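# Load two AA batteries into a remote's battery bay

## Task

Insert both AA batteries into the open battery compartment of the remote control so that each has the correct polarity and sits fully seated, compressed against its spring; the remote itself may be repositioned.

## Robot and tools

Robot and frames. There are two arms, left_arm and right_arm, each with six joints and a two-finger gripper. The scene frame has its origin at table-top height, halfway between the nominal arm bases and roughly 5 to 10 cm in from the near table edge; +x points out across the table, +z is up, and left_arm sits on the +y side (these names do not match image sides). Calibrated bases: left_arm at (+0.002, +0.270, -0.006) m, right_arm at (+0.008, -0.270, -0.002) m, both nearly unrotated, so each base frame's up is close to +z. Each arm reports its hand pose, velocities and target in its own base frame. Fixed cameras and the table use the scene frame. Motion offsets are along the axes of that arm's current Hand target. On a gripper, the fingers point along +z and close along y; end_effector_position is the point between the pads, just under 1 cm behind the fingertips. Joint ranges in rad, base to hand: waist -2.618..3.054, shoulder 0..3.142, elbow 0..3.142 (straight at 2.901), wrist pitch -1.571..1.571, wrist yaw -1.571..1.571, wrist roll -2.094..2.094.

Row layout, shared by execute_actions and move. A row is 14 numbers, each in [-1, 1]: left_arm dx, dy, dz, rx, ry, rz, opening, then the same seven for right_arm. Always send all 14, even when one arm stays put. The six pose numbers are an offset, not a pose, measured from that arm's Hand target as it was when the action or move began, along the Hand target's own axes. Scale: 1.0 equals 0.6 m for dx/dy/dz and 180 degrees for rotation; rx, ry, rz form a single rotation vector. Opening is absolute: +1 fully open (about 87 mm between pads), +0.5 about 69 mm, 0 about 43 mm, -0.5 about 18 mm, -1 shut. A 0 in the opening slot is a real command, so to keep a gripper unchanged resend its present value (see Tool commands). Six zeros for an arm's pose re-request its current Hand target; repeating a nonzero offset moves the arm further.

execute_actions(actions, cameras). actions is a list of actions; each action is a table of up to 15 rows, one per 1/30 s step, and a short table repeats its last row to fill 15 steps. Every row counts from the action's start pose, not from the row before. cameras is a list of names, ["all"], or [] for none; images return only when asked or when actions is empty. An empty actions list is a pure look at the state.

move(target, speed, blend, opening_speed, blocking, cameras). target is one 14-number row or a list of up to 15 rows; every row in a list is an offset from the same starting Hand targets. The gripper follows a straight line; the whole move is capped at 10 s. speed is path top speed in m/s, 0.002 to 2.9 (default 0.25), with rotation capped at twice that in rad/s; one value or one per target. blend (m) rounds corners of a list; 0 stops at each point. opening_speed is the rate of opening change per second on the -1..1 scale, at least 0.2. blocking=false returns after about 0.5 s while motion continues. Paths do not avoid obstacles or the other arm. The result adds a move: line giving how it ended (done, off_target, moving, held, fault) and any limits (paced means the pose was clipped, held means steps were withheld). done means within 10 mm and 2 degrees; it says nothing about contact.

wait(seconds): 0 to 10 s, arms keep their last command. stop(): brakes a running move. zoom_image(camera, region): region [x0, y0, x1, y1] in pixels of that camera's latest image, at most 504 by 504. finished_scene(scene): ends the current scene, given its number; irreversible, so only call once the batteries stay correctly seated with no help from the robot.

Cameras, all 896x504: cam_head_left, cam_head_right (on a beam behind the arms), cam_high, cam_low, cam_left_wrist, cam_right_wrist.

Reading results. Hand target is the last commanded pose after clipping; the gripper often rests short of it, and looking or waiting does not fix that, so send the remaining gap as an offset. grip_measured is on the opening scale; Joint positions give the gripper as 0 (shut) to 1 (open). Readings may be off by about 1 mm. To hold a part, command roughly 0.04 below the reading at first contact. Joint torques include arm weight and wrap at ±28 N m on joints 1 to 3. Joint velocities may say within noise.

Cautions. Orientation commands are clipped to within 40 degrees of the current orientation each step. Weight and friction make the gripper sag or tilt, especially far out, and tiny moves may go sideways or not at all; check position and orientation after every move and correct tilt. Keep paths away from an arm's own base. A blocked arm keeps pushing until commanded back past its gripper. Approach contacts slowly; faster moves and targets deeper past the contact hit harder. Avoid the bar, plate (up to about 3 cm above the table) and rail near the bases, and never let grippers, wrist cameras or fingers press against the other arm. Do not drop the batteries, release them while they move, or let anything leave the table. Loose items may get nudged occasionally. Motors heat when holding loads, staying stretched or pushing; MOTOR HOT appears at 75 °C, at 90 °C the arm folds and stops for the scene, at 100 °C it collapses. The scene keeps running while you think.

Each tool is called in YAML: its name, and indented under it one key for each argument.

## Session

execute_actions:
  actions: []

Scene clock: 0.00 s.
left_arm: end_effector_position=(+0.3871, -0.0104, +0.0494) grip_measured=+1.000 end_effector_quat_wxyz=(+0.572, +0.014, +0.820, -0.007) | right_arm: end_effector_position=(+0.3655, -0.0136, +0.0201) grip_measured=+0.964 end_effector_quat_wxyz=(+0.524, +0.060, +0.850, -0.013)
Joint positions: left_arm=[-0.026 1.561 0.387 0.822 0.003 0.007 1] | right_arm=[-0.011 1.567 0.359 0.739 0.075 0.083 0.982]
Joint velocities: within noise
Joint torques (N m): no reading
Heat: left arm: 30 °C; right arm: 29 °C.
Hand target: left_arm +0.3912, -0.0101, +0.0572; +0.582, +0.014, +0.813, -0.006 | right_arm +0.3709, -0.0138, +0.0281; +0.535, +0.060, +0.842, -0.012
Tool commands: left_gripper/opening=+1.0 right_gripper/opening=+1.0

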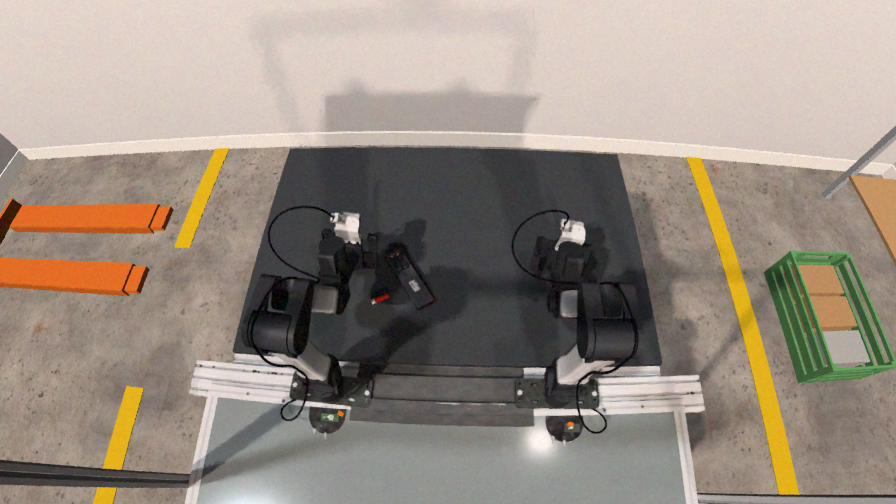

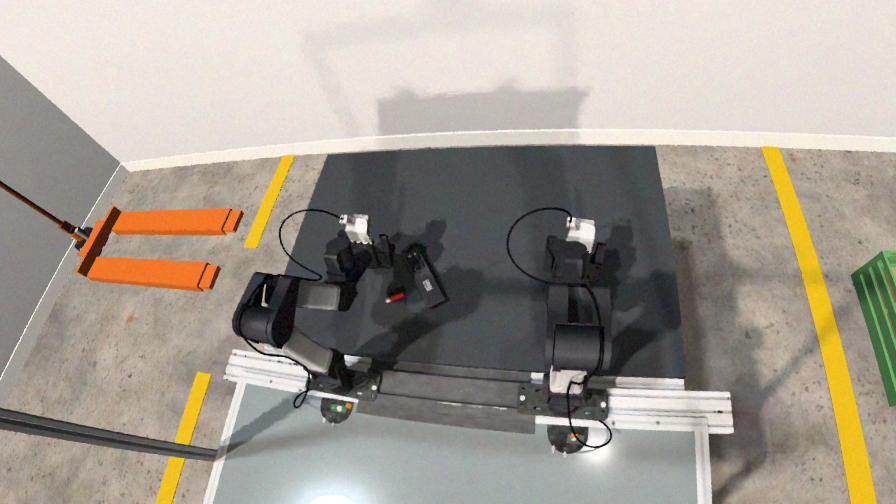

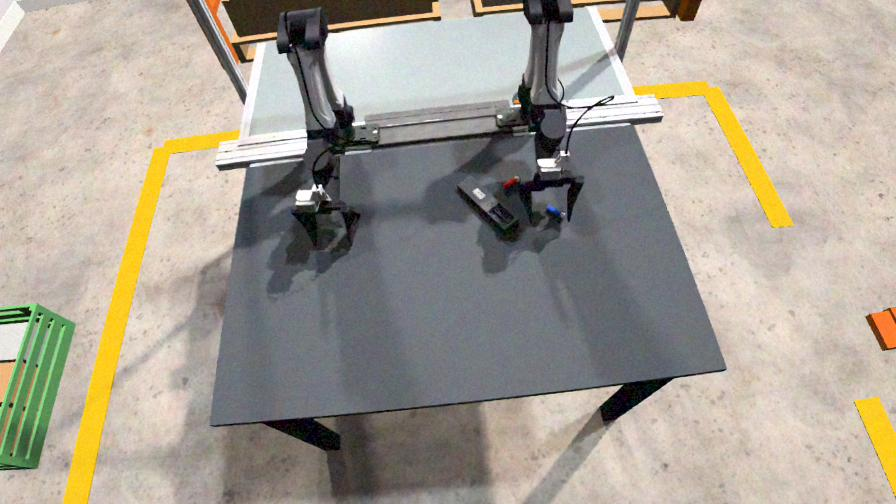

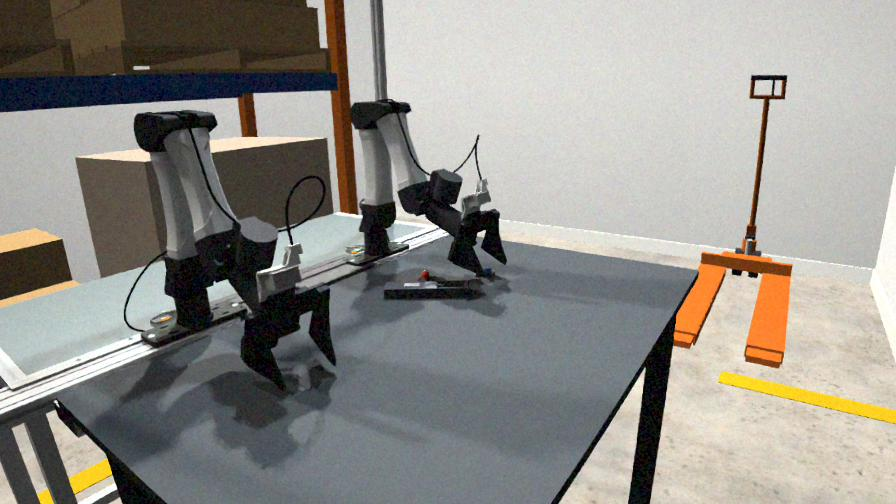

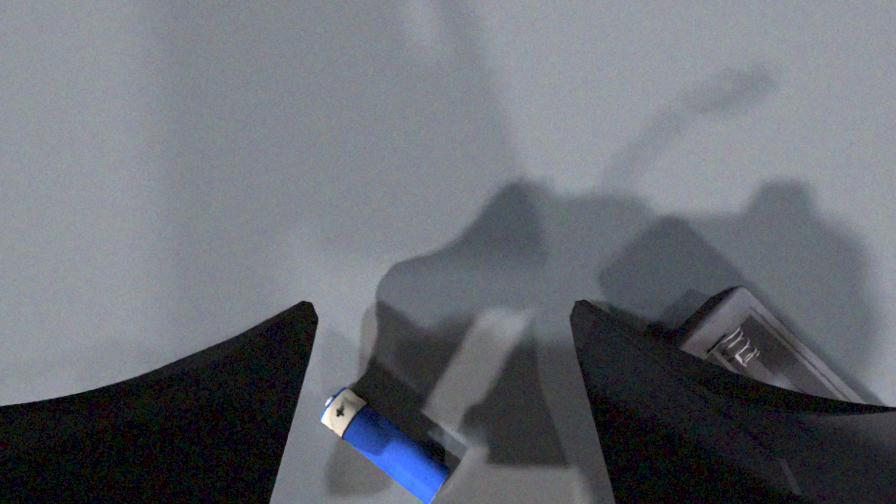

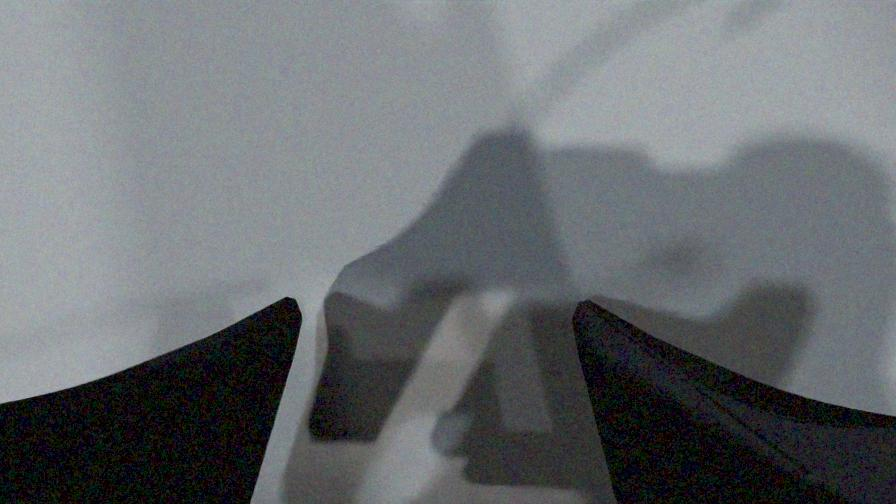

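move:
  target: [-0.252,0.017,-0.244,0,0.3956,0,1,0,0,0,0,0,0,1]
  cameras: ["all"]

Scene clock: 72.50 s.
left_arm: end_effector_position=(+0.3054, -0.0024, +0.2339) grip_measured=+1.000 end_effector_quat_wxyz=(+0.111, +0.015, +0.994, -0.001) | right_arm: end_effector_position=(+0.3655, -0.0136, +0.0201) grip_measured=+0.964 end_effector_quat_wxyz=(+0.524, +0.060, +0.850, -0.013)
Joint positions: left_arm=[-0.009 1.743 1.967 -1.572 0.003 0.02 1] | right_arm=[-0.011 1.567 0.359 0.739 0.075 0.083 0.982]
Joint torques (N m): left_arm=[0.46 -9.99 7.69 0.64 -0.11 0.06] | right_arm=[0.43 -6 5.34 1.92 0.04 -0.05]
Heat: left arm: 33 °C; right arm: 34 °C.
Hand target: left_arm +0.3017, +0.0018, +0.2477; +0.000, +0.015, +1.000, +0.003 | right_arm +0.3709, -0.0138, +0.0281; +0.535, +0.060, +0.842, -0.012
Off the commanded pose: left_arm 0.015 m, 13 deg | right_arm 0.010 m, 2 deg.
joint sent to its limit (left arm) — joint 4 (wrist pitch), lower limit. The joint targets are off in orientation, not in position.
move: off_target (left_arm)

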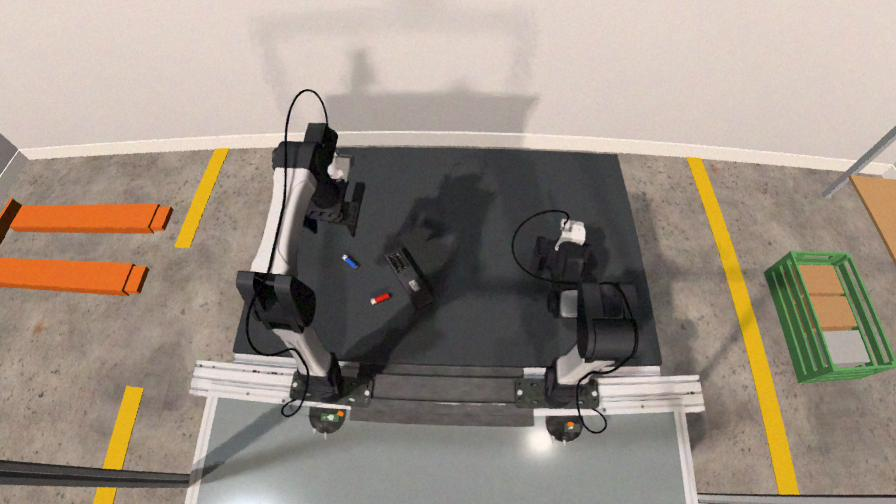

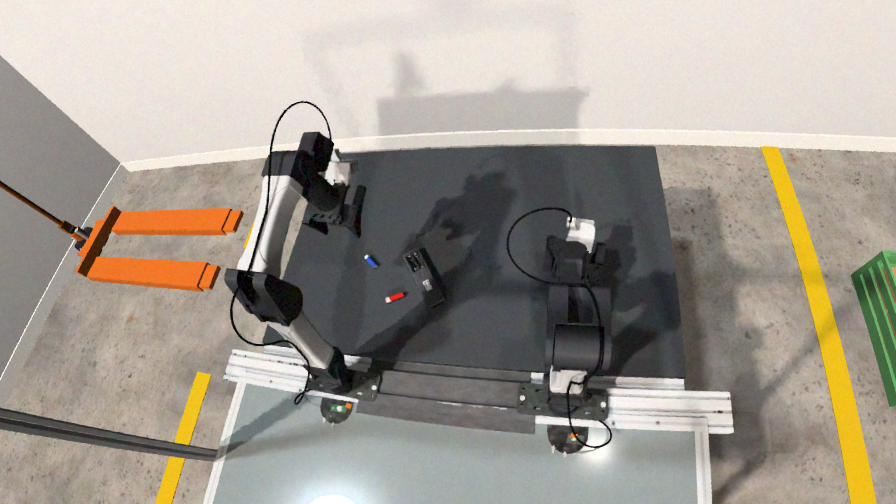

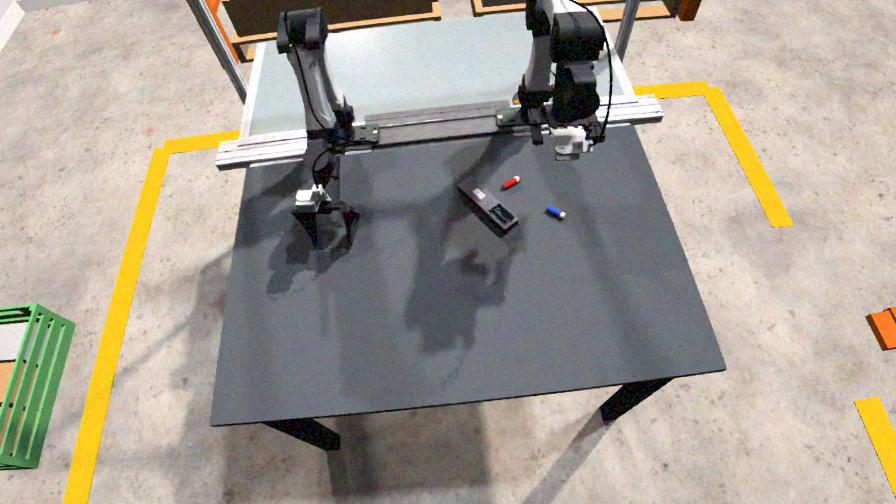

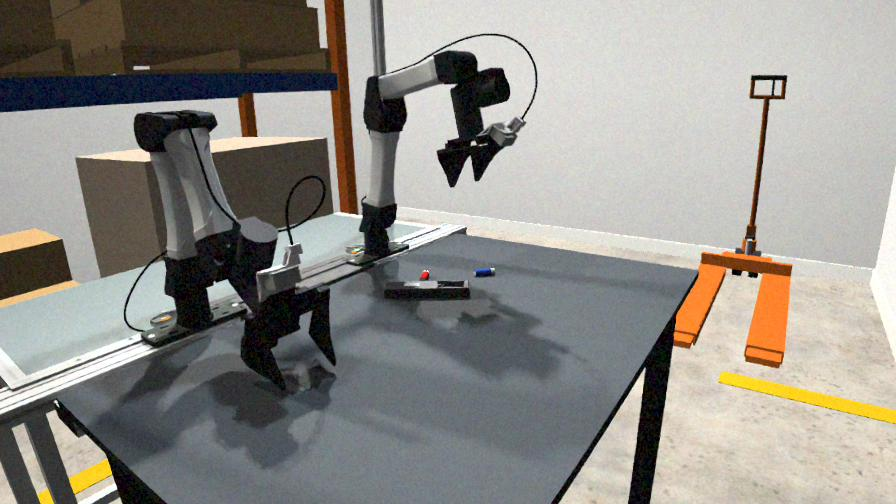

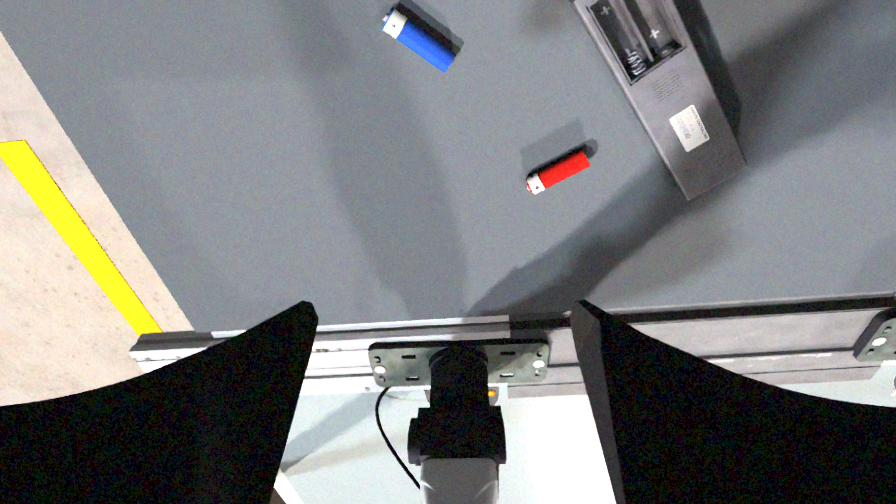

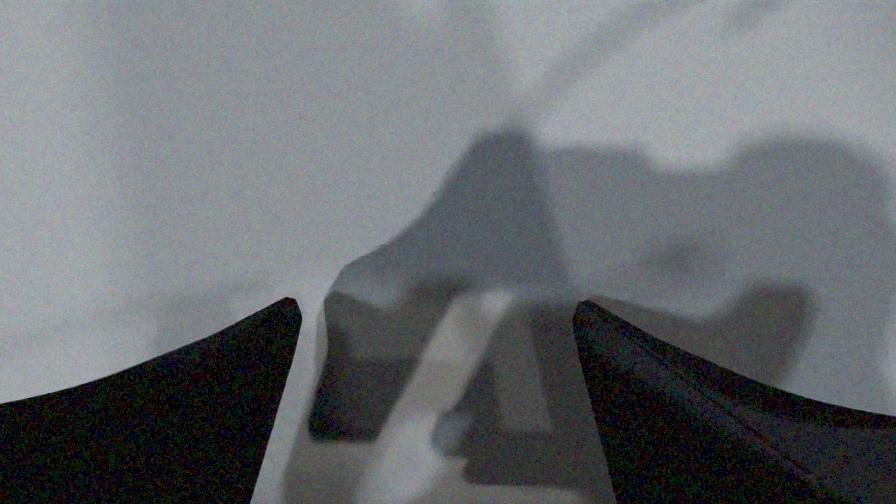

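zoom_image:
  camera: "cam_left_wrist"
  region: [550, 0, 774, 126]

Scaled by 2.250 from the camera's 896x504 image, which has a finer 1280x720 frame.

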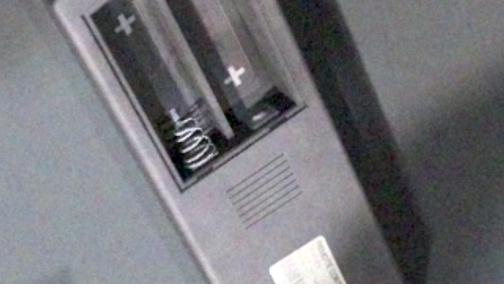

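move:
  target: [-0.077,-0.168,0.196,0,-0.272,0,1,0,0,0,0,0,0,1]
  cameras: ["cam_left_wrist"]

zoom_image:
  camera: "cam_left_wrist"
  region: [300, 100, 700, 325]

Scene clock: 184.00 s.
left_arm: end_effector_position=(+0.3427, -0.0993, +0.1216) grip_measured=+1.000 end_effector_quat_wxyz=(+0.395, +0.021, +0.918, -0.002) | right_arm: end_effector_position=(+0.3655, -0.0136, +0.0201) grip_measured=+0.964 end_effector_quat_wxyz=(+0.524, +0.060, +0.850, -0.013)
Joint positions: left_arm=[-0.379 1.351 0.927 -0.365 -0.252 -0.229 1] | right_arm=[-0.011 1.567 0.359 0.739 0.075 0.083 0.982]
Joint torques (N m): left_arm=[-0.77 -7.34 5.78 1.69 -0.29 -0.07] | right_arm=[0.43 -6.22 5.48 1.92 0.02 0]
Heat: left arm: 45 °C; right arm: 38 °C.
Hand target: left_arm +0.3450, -0.0996, +0.1294; +0.414, +0.015, +0.910, -0.004 | right_arm +0.3709, -0.0138, +0.0281; +0.535, +0.060, +0.842, -0.012
Off the commanded pose: left_arm 0.008 m, 2 deg | right_arm 0.010 m, 2 deg.
move: done
Images, in order (width x height): cam_left_wrist 896x504.

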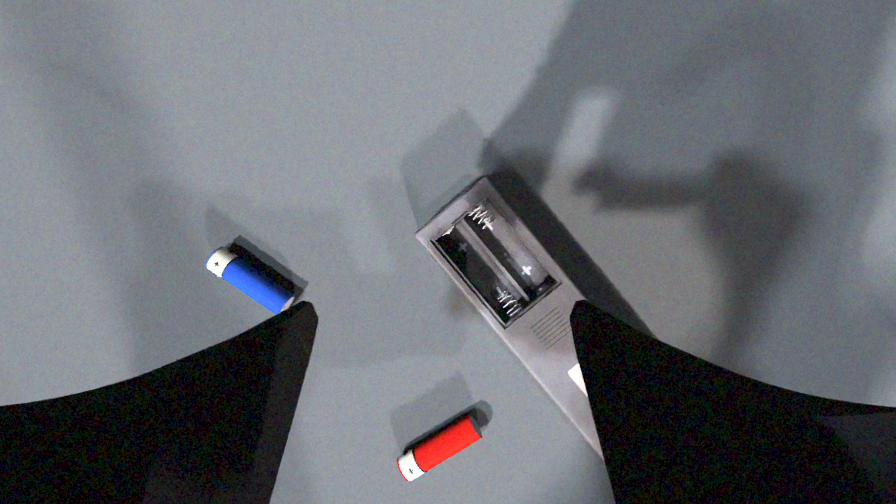

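Scaled by 1.260 from the camera's 896x504 image, which has a finer 1280x720 frame.

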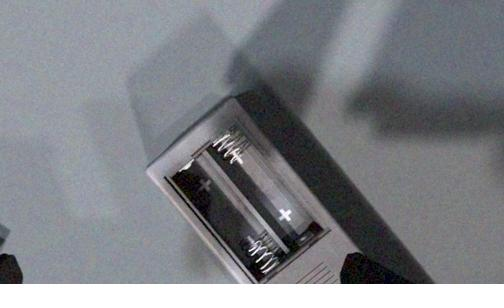

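move:
  target:
    - [-0.035,0.167,-0.24,0,0,0,1,0,0,0,0,0,0,1]
    - [-0.035,0.167,-0.24,0,0,0,1,-0.004,0.592,-0.290,-0.210,0.057,-0.138,1]
  cameras: ["all"]
  blend: 0.02

Scene clock: 247.63 s.
left_arm: end_effector_position=(+0.2510, +0.0031, +0.2326) grip_measured=+1.000 end_effector_quat_wxyz=(+0.409, +0.011, +0.912, +0.000) | right_arm: end_effector_position=(+0.2524, +0.3438, +0.1091) grip_measured=+0.964 end_effector_quat_wxyz=(+0.429, -0.300, +0.841, +0.139)
Joint positions: left_arm=[0.027 0.933 1.118 -0.913 0.03 0.037 1] | right_arm=[1.043 1.575 0.993 -0.091 0.308 0.209 0.982]
Joint torques (N m): left_arm=[0.29 -0.46 9.07 1.46 0.09 0.09] | right_arm=[0.72 -6.28 8.95 1.63 0.06 0.05]
Heat: left arm: 41 °C; right arm: 41 °C.
Hand target: left_arm +0.2531, +0.0027, +0.2404; +0.414, +0.015, +0.910, -0.004 | right_arm +0.2558, +0.3533, +0.1197; +0.435, -0.293, +0.838, +0.151
Off the commanded pose: left_arm 0.008 m, 1 deg | right_arm 0.015 m, 2 deg.
move: off_target (right_arm)

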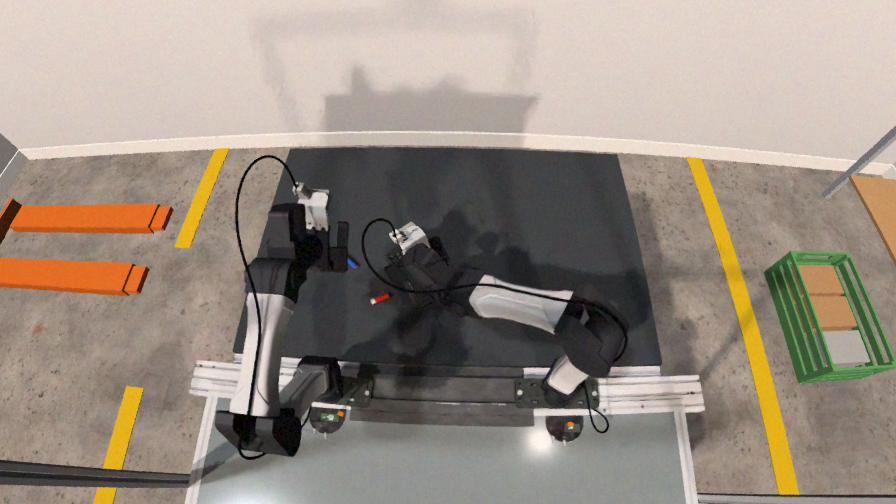

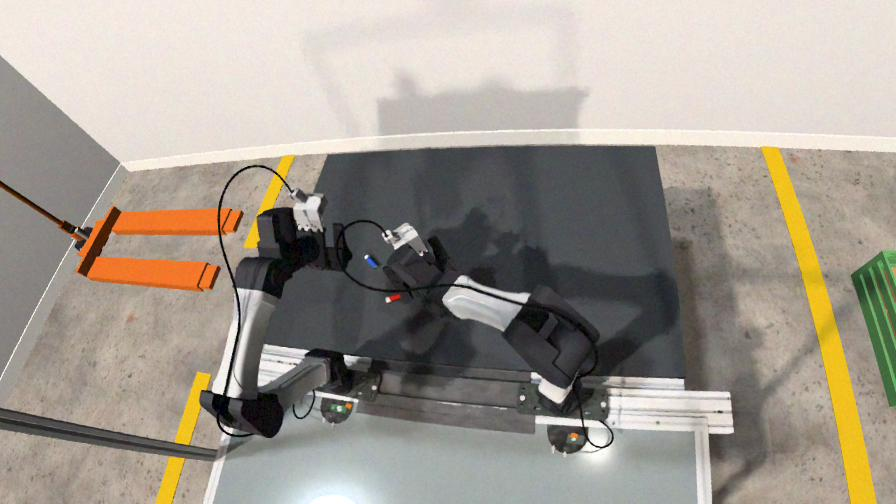

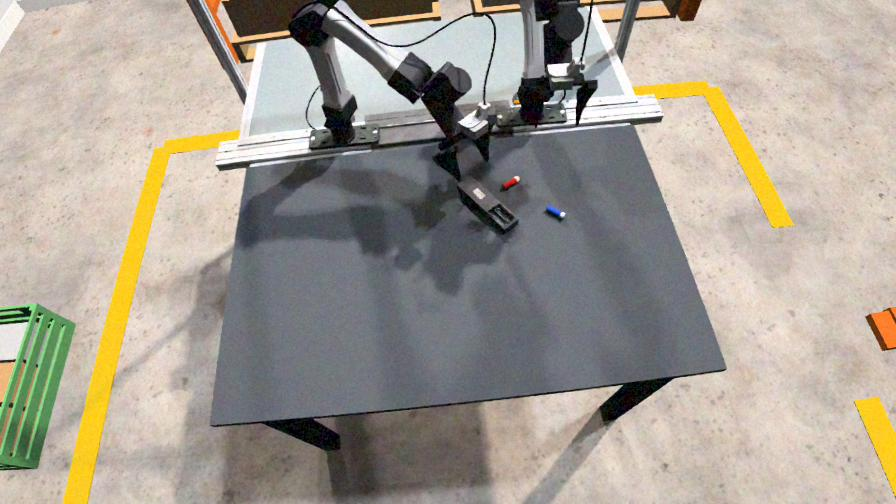

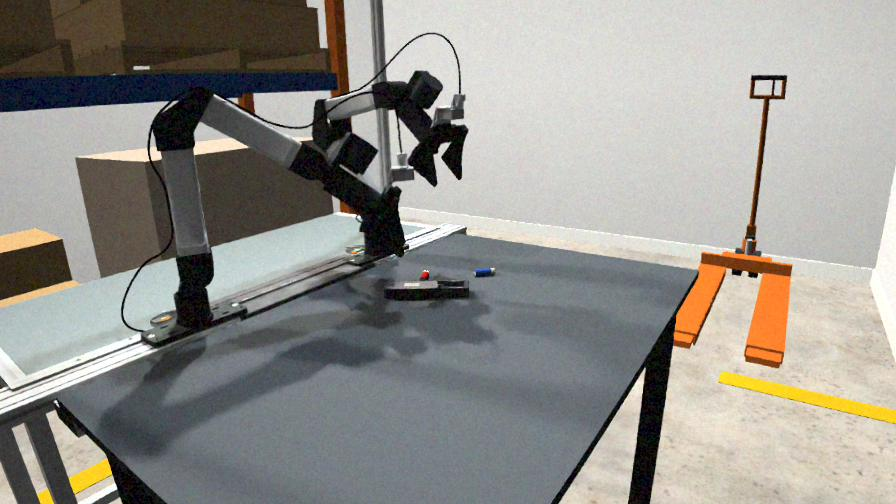

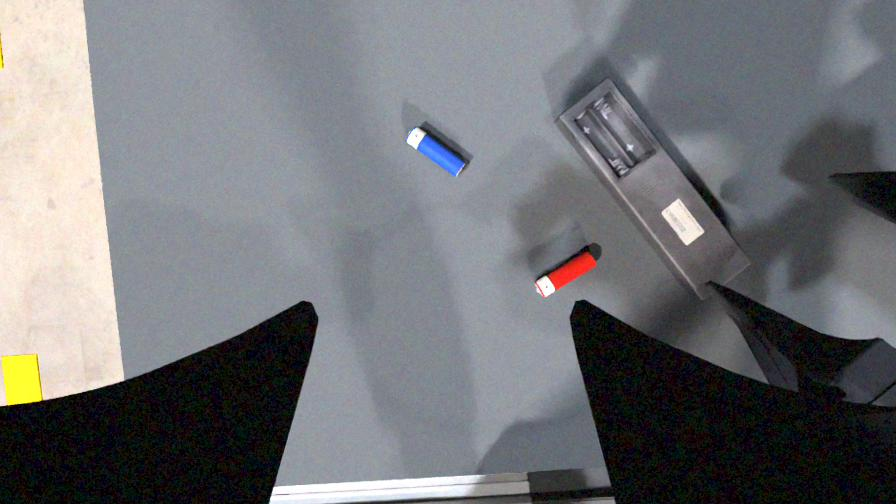

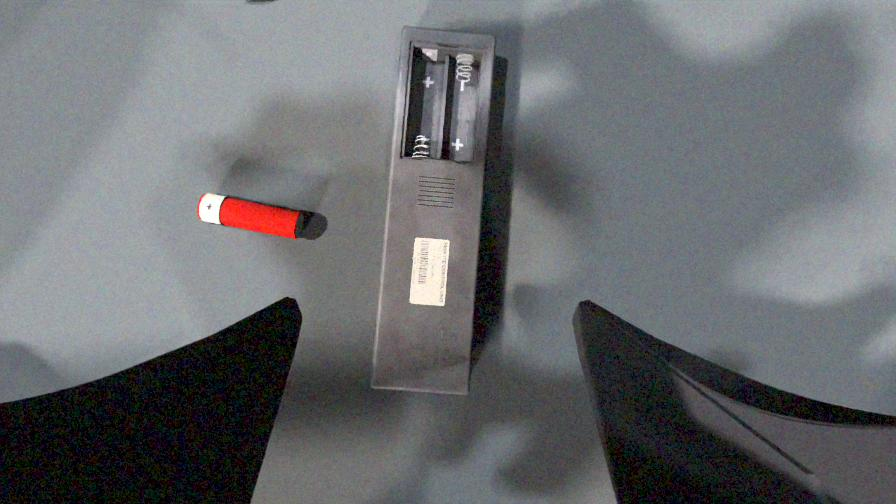

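move:
  target: [0,0,0,0,0,0,1,0.098,0.0083,0.0487,0.0218,0,0.0154,1]
  cameras: ["cam_left_wrist","cam_right_wrist","cam_low"]
  speed: 0.15

Scene clock: 274.23 s.
left_arm: end_effector_position=(+0.2510, +0.0031, +0.2326) grip_measured=+1.000 end_effector_quat_wxyz=(+0.409, +0.011, +0.912, +0.000) | right_arm: end_effector_position=(+0.2456, +0.3493, +0.0561) grip_measured=+0.964 end_effector_quat_wxyz=(+0.437, -0.263, +0.850, +0.130)
Joint positions: left_arm=[0.027 0.933 1.118 -0.913 0.03 0.037 1] | right_arm=[1.093 1.687 0.876 0.123 0.402 0.3 0.982]
Joint torques (N m): left_arm=[0.28 -0.46 9.09 1.45 0.09 0.09] | right_arm=[1.14 -7.12 5.05 1.82 0.21 0.1]
Heat: left arm: 37 °C; right arm: 40 °C.
Hand target: left_arm +0.2531, +0.0027, +0.2404; +0.414, +0.015, +0.910, -0.004 | right_arm +0.2451, +0.3509, +0.0548; +0.441, -0.258, +0.849, +0.133
Off the commanded pose: left_arm 0.008 m, 1 deg | right_arm 0.002 m, 1 deg.
move: done
Images, in order (width x height): cam_low 896x504, cam_left_wrist 896x504, cam_right_wrist 896x504.

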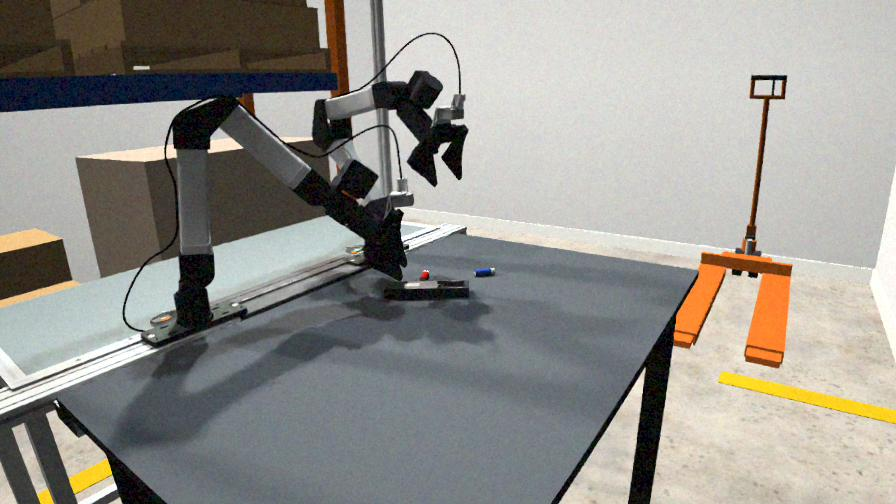

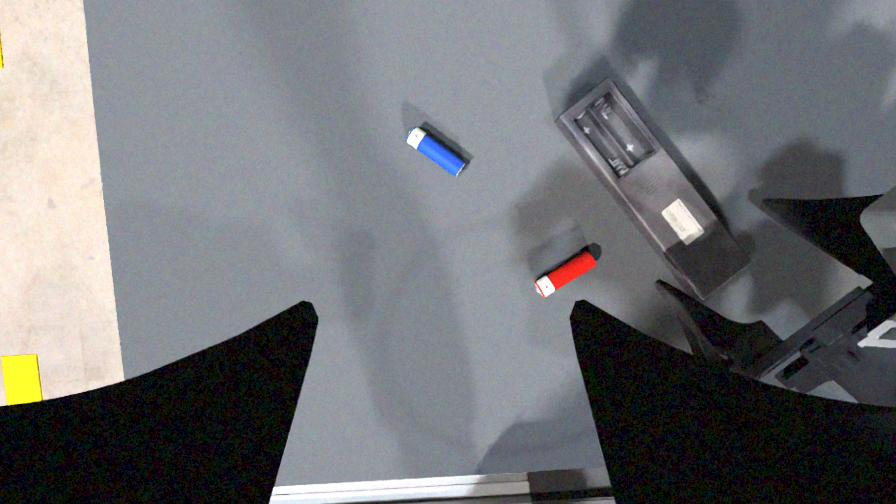

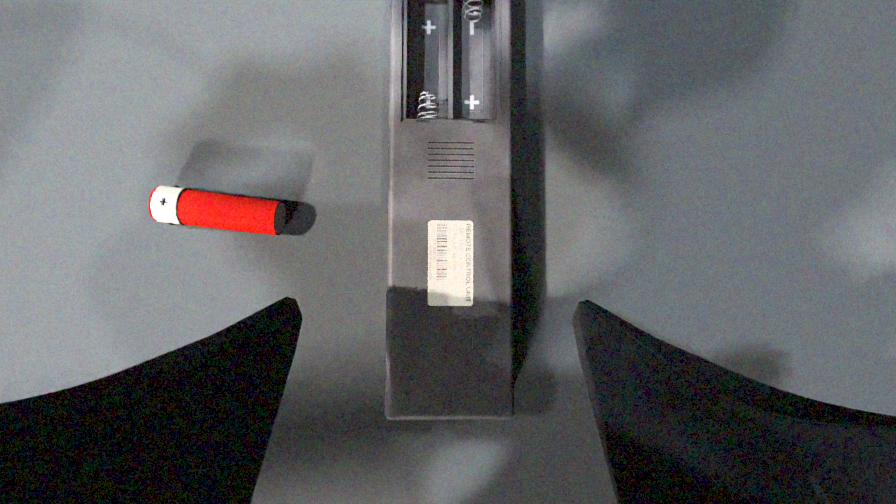

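move:
  target: [0,0,0,0,0,0,1,0.0408,-0.007,0.029,0,0,0,1]
  cameras: ["cam_left_wrist","cam_right_wrist"]
  speed: 0.08

zoom_image:
  camera: "cam_left_wrist"
  region: [500, 60, 896, 360]

Scene clock: 287.93 s.
left_arm: end_effector_position=(+0.2510, +0.0031, +0.2326) grip_measured=+1.000 end_effector_quat_wxyz=(+0.409, +0.011, +0.912, +0.000) | right_arm: end_effector_position=(+0.2455, +0.3490, +0.0280) grip_measured=+0.964 end_effector_quat_wxyz=(+0.439, -0.262, +0.849, +0.132)
Joint positions: left_arm=[0.027 0.933 1.118 -0.913 0.03 0.037 1] | right_arm=[1.093 1.756 0.813 0.262 0.403 0.3 0.982]
Joint torques (N m): left_arm=[0.28 -0.46 9.09 1.45 0.1 0.09] | right_arm=[-0.17 -7.09 4.41 1.87 0.2 -0.02]
Heat: left arm: 36 °C; right arm: 41 °C.
Hand target: left_arm +0.2531, +0.0027, +0.2404; +0.414, +0.015, +0.910, -0.004 | right_arm +0.2476, +0.3474, +0.0249; +0.441, -0.258, +0.849, +0.133
Off the commanded pose: left_arm 0.008 m, 1 deg | right_arm 0.004 m, 1 deg.
move: done
Images, in order (width x height): cam_left_wrist 896x504, cam_right_wrist 896x504.

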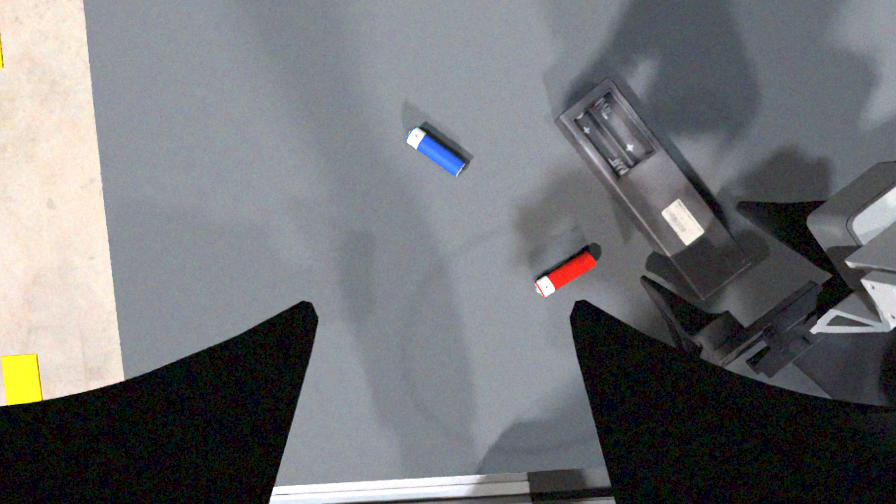

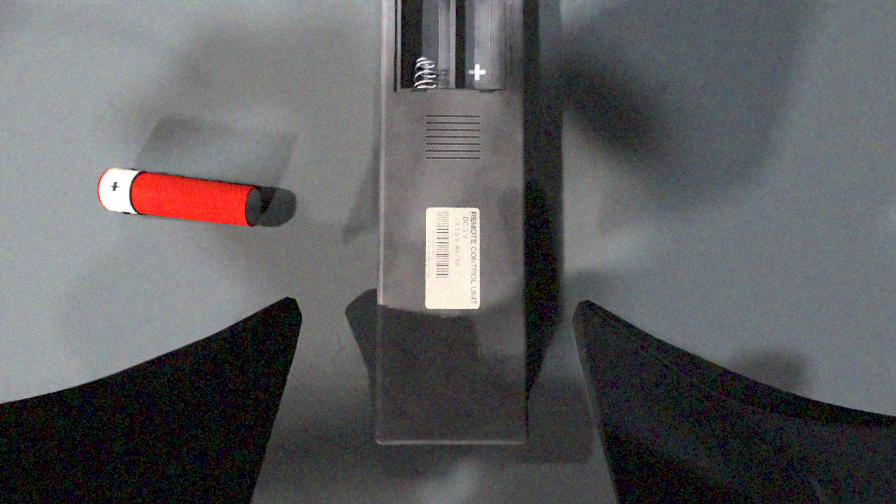

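Scaled by 1.273 from the camera's 896x504 image, which has a finer 1280x720 frame.

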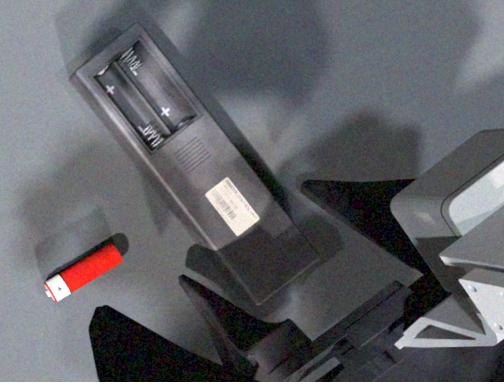

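move:
  target: [0,0,0,0,0,0,1,0.017,-0.006,0.0125,0,0,0,1]
  cameras: ["cam_right_wrist"]
  speed: 0.06

Scene clock: 295.23 s.
left_arm: end_effector_position=(+0.2510, +0.0031, +0.2326) grip_measured=+1.000 end_effector_quat_wxyz=(+0.409, +0.011, +0.912, +0.000) | right_arm: end_effector_position=(+0.2487, +0.3461, +0.0161) grip_measured=+0.964 end_effector_quat_wxyz=(+0.441, -0.257, +0.850, +0.132)
Joint positions: left_arm=[0.027 0.933 1.118 -0.913 0.03 0.037 1] | right_arm=[1.083 1.788 0.788 0.325 0.401 0.3 0.982]
Joint torques (N m): left_arm=[0.28 -0.46 9.09 1.45 0.09 0.08] | right_arm=[-0.01 -6.86 4.05 1.88 0.1 -0.1]
Heat: left arm: 36 °C; right arm: 41 °C.
Hand target: left_arm +0.2531, +0.0027, +0.2404; +0.414, +0.015, +0.910, -0.004 | right_arm +0.2498, +0.3446, +0.0121; +0.441, -0.258, +0.849, +0.133
Off the commanded pose: left_arm 0.008 m, 1 deg | right_arm 0.004 m, 0 deg.
move: done
Images, in order (width x height): cam_right_wrist 896x504.

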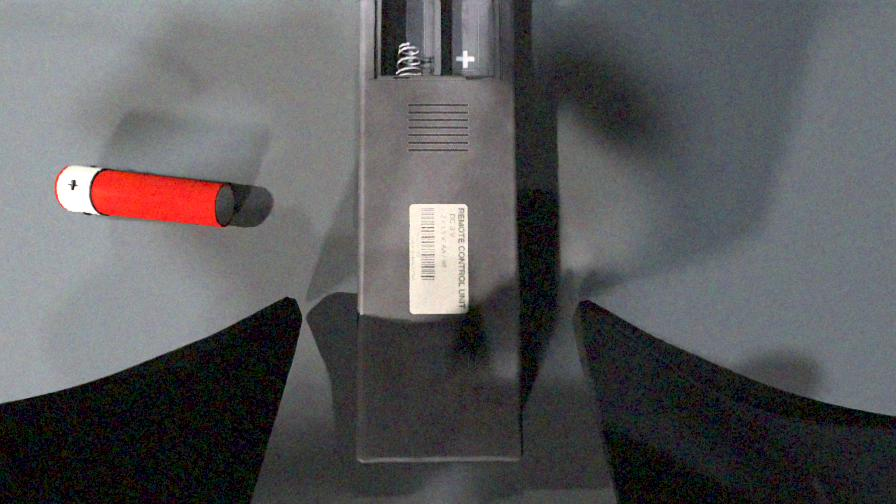

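move:
  target: [0,0,0,0,0,0,1,0,0,0,0,0,0,-0.04]
  opening_speed: 0.6
  cameras: ["cam_right_wrist","cam_left_wrist"]

Scene clock: 305.03 s.
left_arm: end_effector_position=(+0.2510, +0.0031, +0.2326) grip_measured=+1.000 end_effector_quat_wxyz=(+0.409, +0.011, +0.912, +0.000) | right_arm: end_effector_position=(+0.2487, +0.3462, +0.0161) grip_measured=+0.059 end_effector_quat_wxyz=(+0.441, -0.257, +0.850, +0.132)
Joint positions: left_arm=[0.027 0.933 1.118 -0.913 0.03 0.037 1] | right_arm=[1.083 1.788 0.788 0.325 0.401 0.3 0.529]
Joint torques (N m): left_arm=[0.27 -0.43 9.09 1.46 0.09 0.08] | right_arm=[-0.05 -6.99 4.38 1.88 0.1 -0.06]
Heat: left arm: 37 °C; right arm: 42 °C.
Hand target: left_arm +0.2532, +0.0027, +0.2405; +0.414, +0.015, +0.910, -0.004 | right_arm +0.2498, +0.3445, +0.0121; +0.441, -0.258, +0.849, +0.133
Off the commanded pose: left_arm 0.008 m, 1 deg | right_arm 0.004 m, 0 deg.
move: done
Images, in order (width x height): cam_left_wrist 896x504, cam_right_wrist 896x504.

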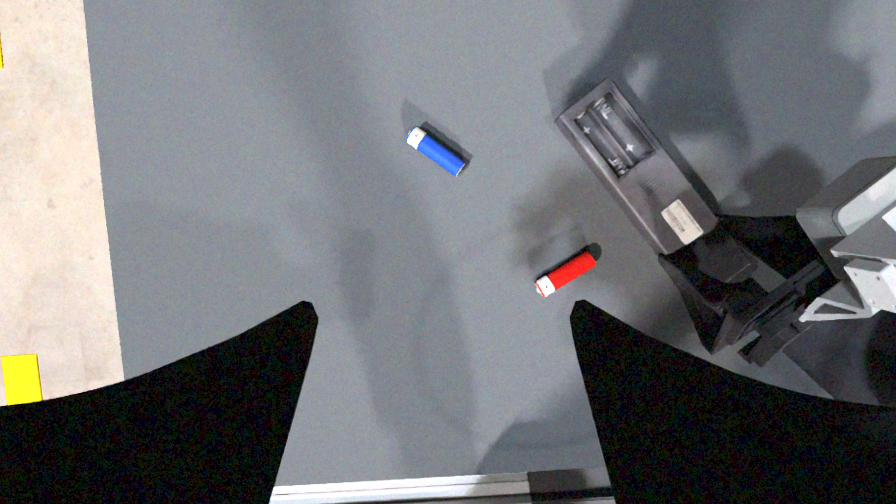

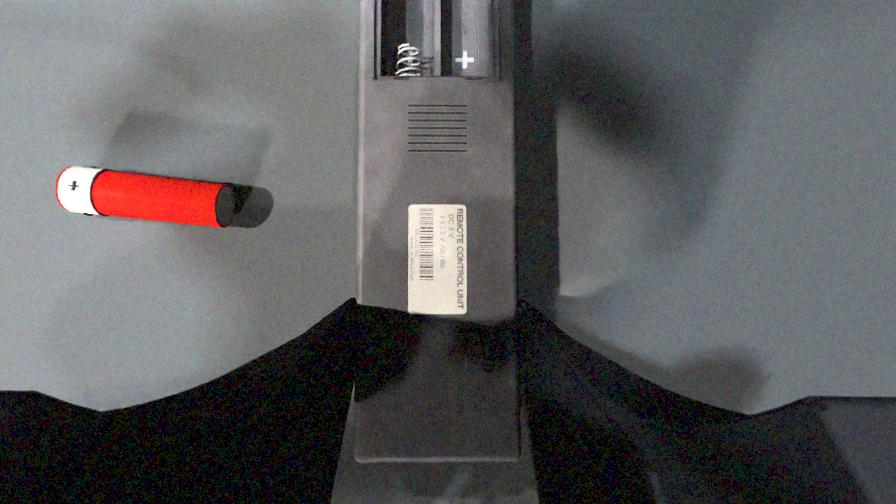

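move:
  target:
    - [0,0,0,0,0,0,1,0,0,0,0,0,0,0.35]
    - [0,0,0,0,0,0,1,0.0075,0,-0.0193,0,-0.07,0,0.35]
    - [0,0,0,0,0,0,1,0.0075,0,-0.0193,0,-0.07,0,-0.04]
  opening_speed: 0.8
  speed: 0.1
  cameras: ["cam_right_wrist","cam_left_wrist","cam_low"]

Scene clock: 350.67 s.
left_arm: end_effector_position=(+0.2510, +0.0031, +0.2326) grip_measured=+1.000 end_effector_quat_wxyz=(+0.409, +0.011, +0.912, +0.000) | right_arm: end_effector_position=(+0.2414, +0.3395, +0.0184) grip_measured=+0.061 end_effector_quat_wxyz=(+0.530, -0.239, +0.797, +0.164)
Joint positions: left_arm=[0.027 0.933 1.118 -0.913 0.03 0.037 1] | right_arm=[1.134 1.812 0.566 0.792 0.498 0.237 0.531]
Joint torques (N m): left_arm=[0.25 -0.46 9.09 1.45 0.09 0.08] | right_arm=[1.05 -6.2 3.67 1.93 0.23 -0.09]
Heat: left arm: 38 °C; right arm: 43 °C.
Hand target: left_arm +0.2532, +0.0027, +0.2405; +0.414, +0.015, +0.910, -0.004 | right_arm +0.2398, +0.3379, +0.0152; +0.532, -0.242, +0.795, +0.160
Off the commanded pose: left_arm 0.008 m, 1 deg | right_arm 0.004 m, 1 deg.
move: done
Images, in order (width x height): cam_low 896x504, cam_left_wrist 896x504, cam_right_wrist 896x504.

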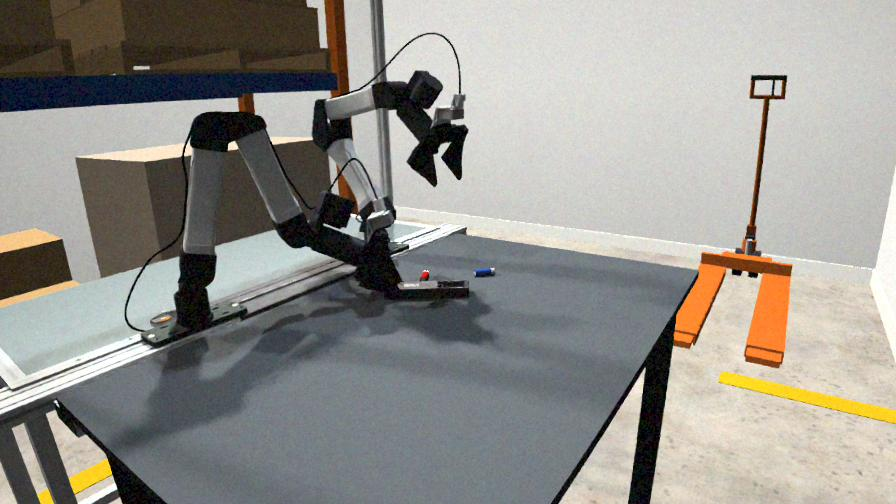

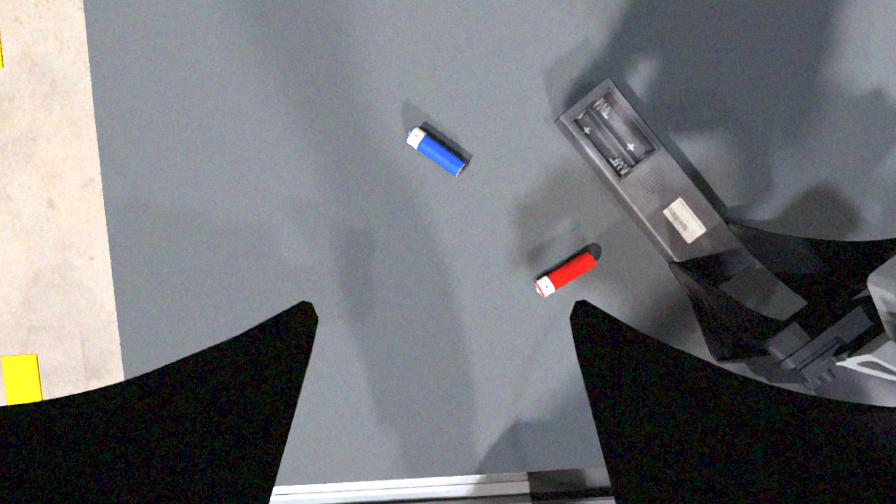

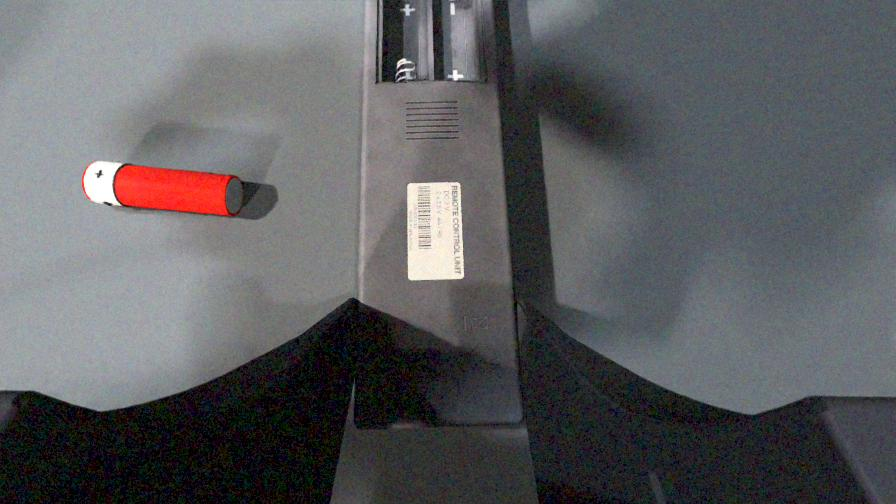

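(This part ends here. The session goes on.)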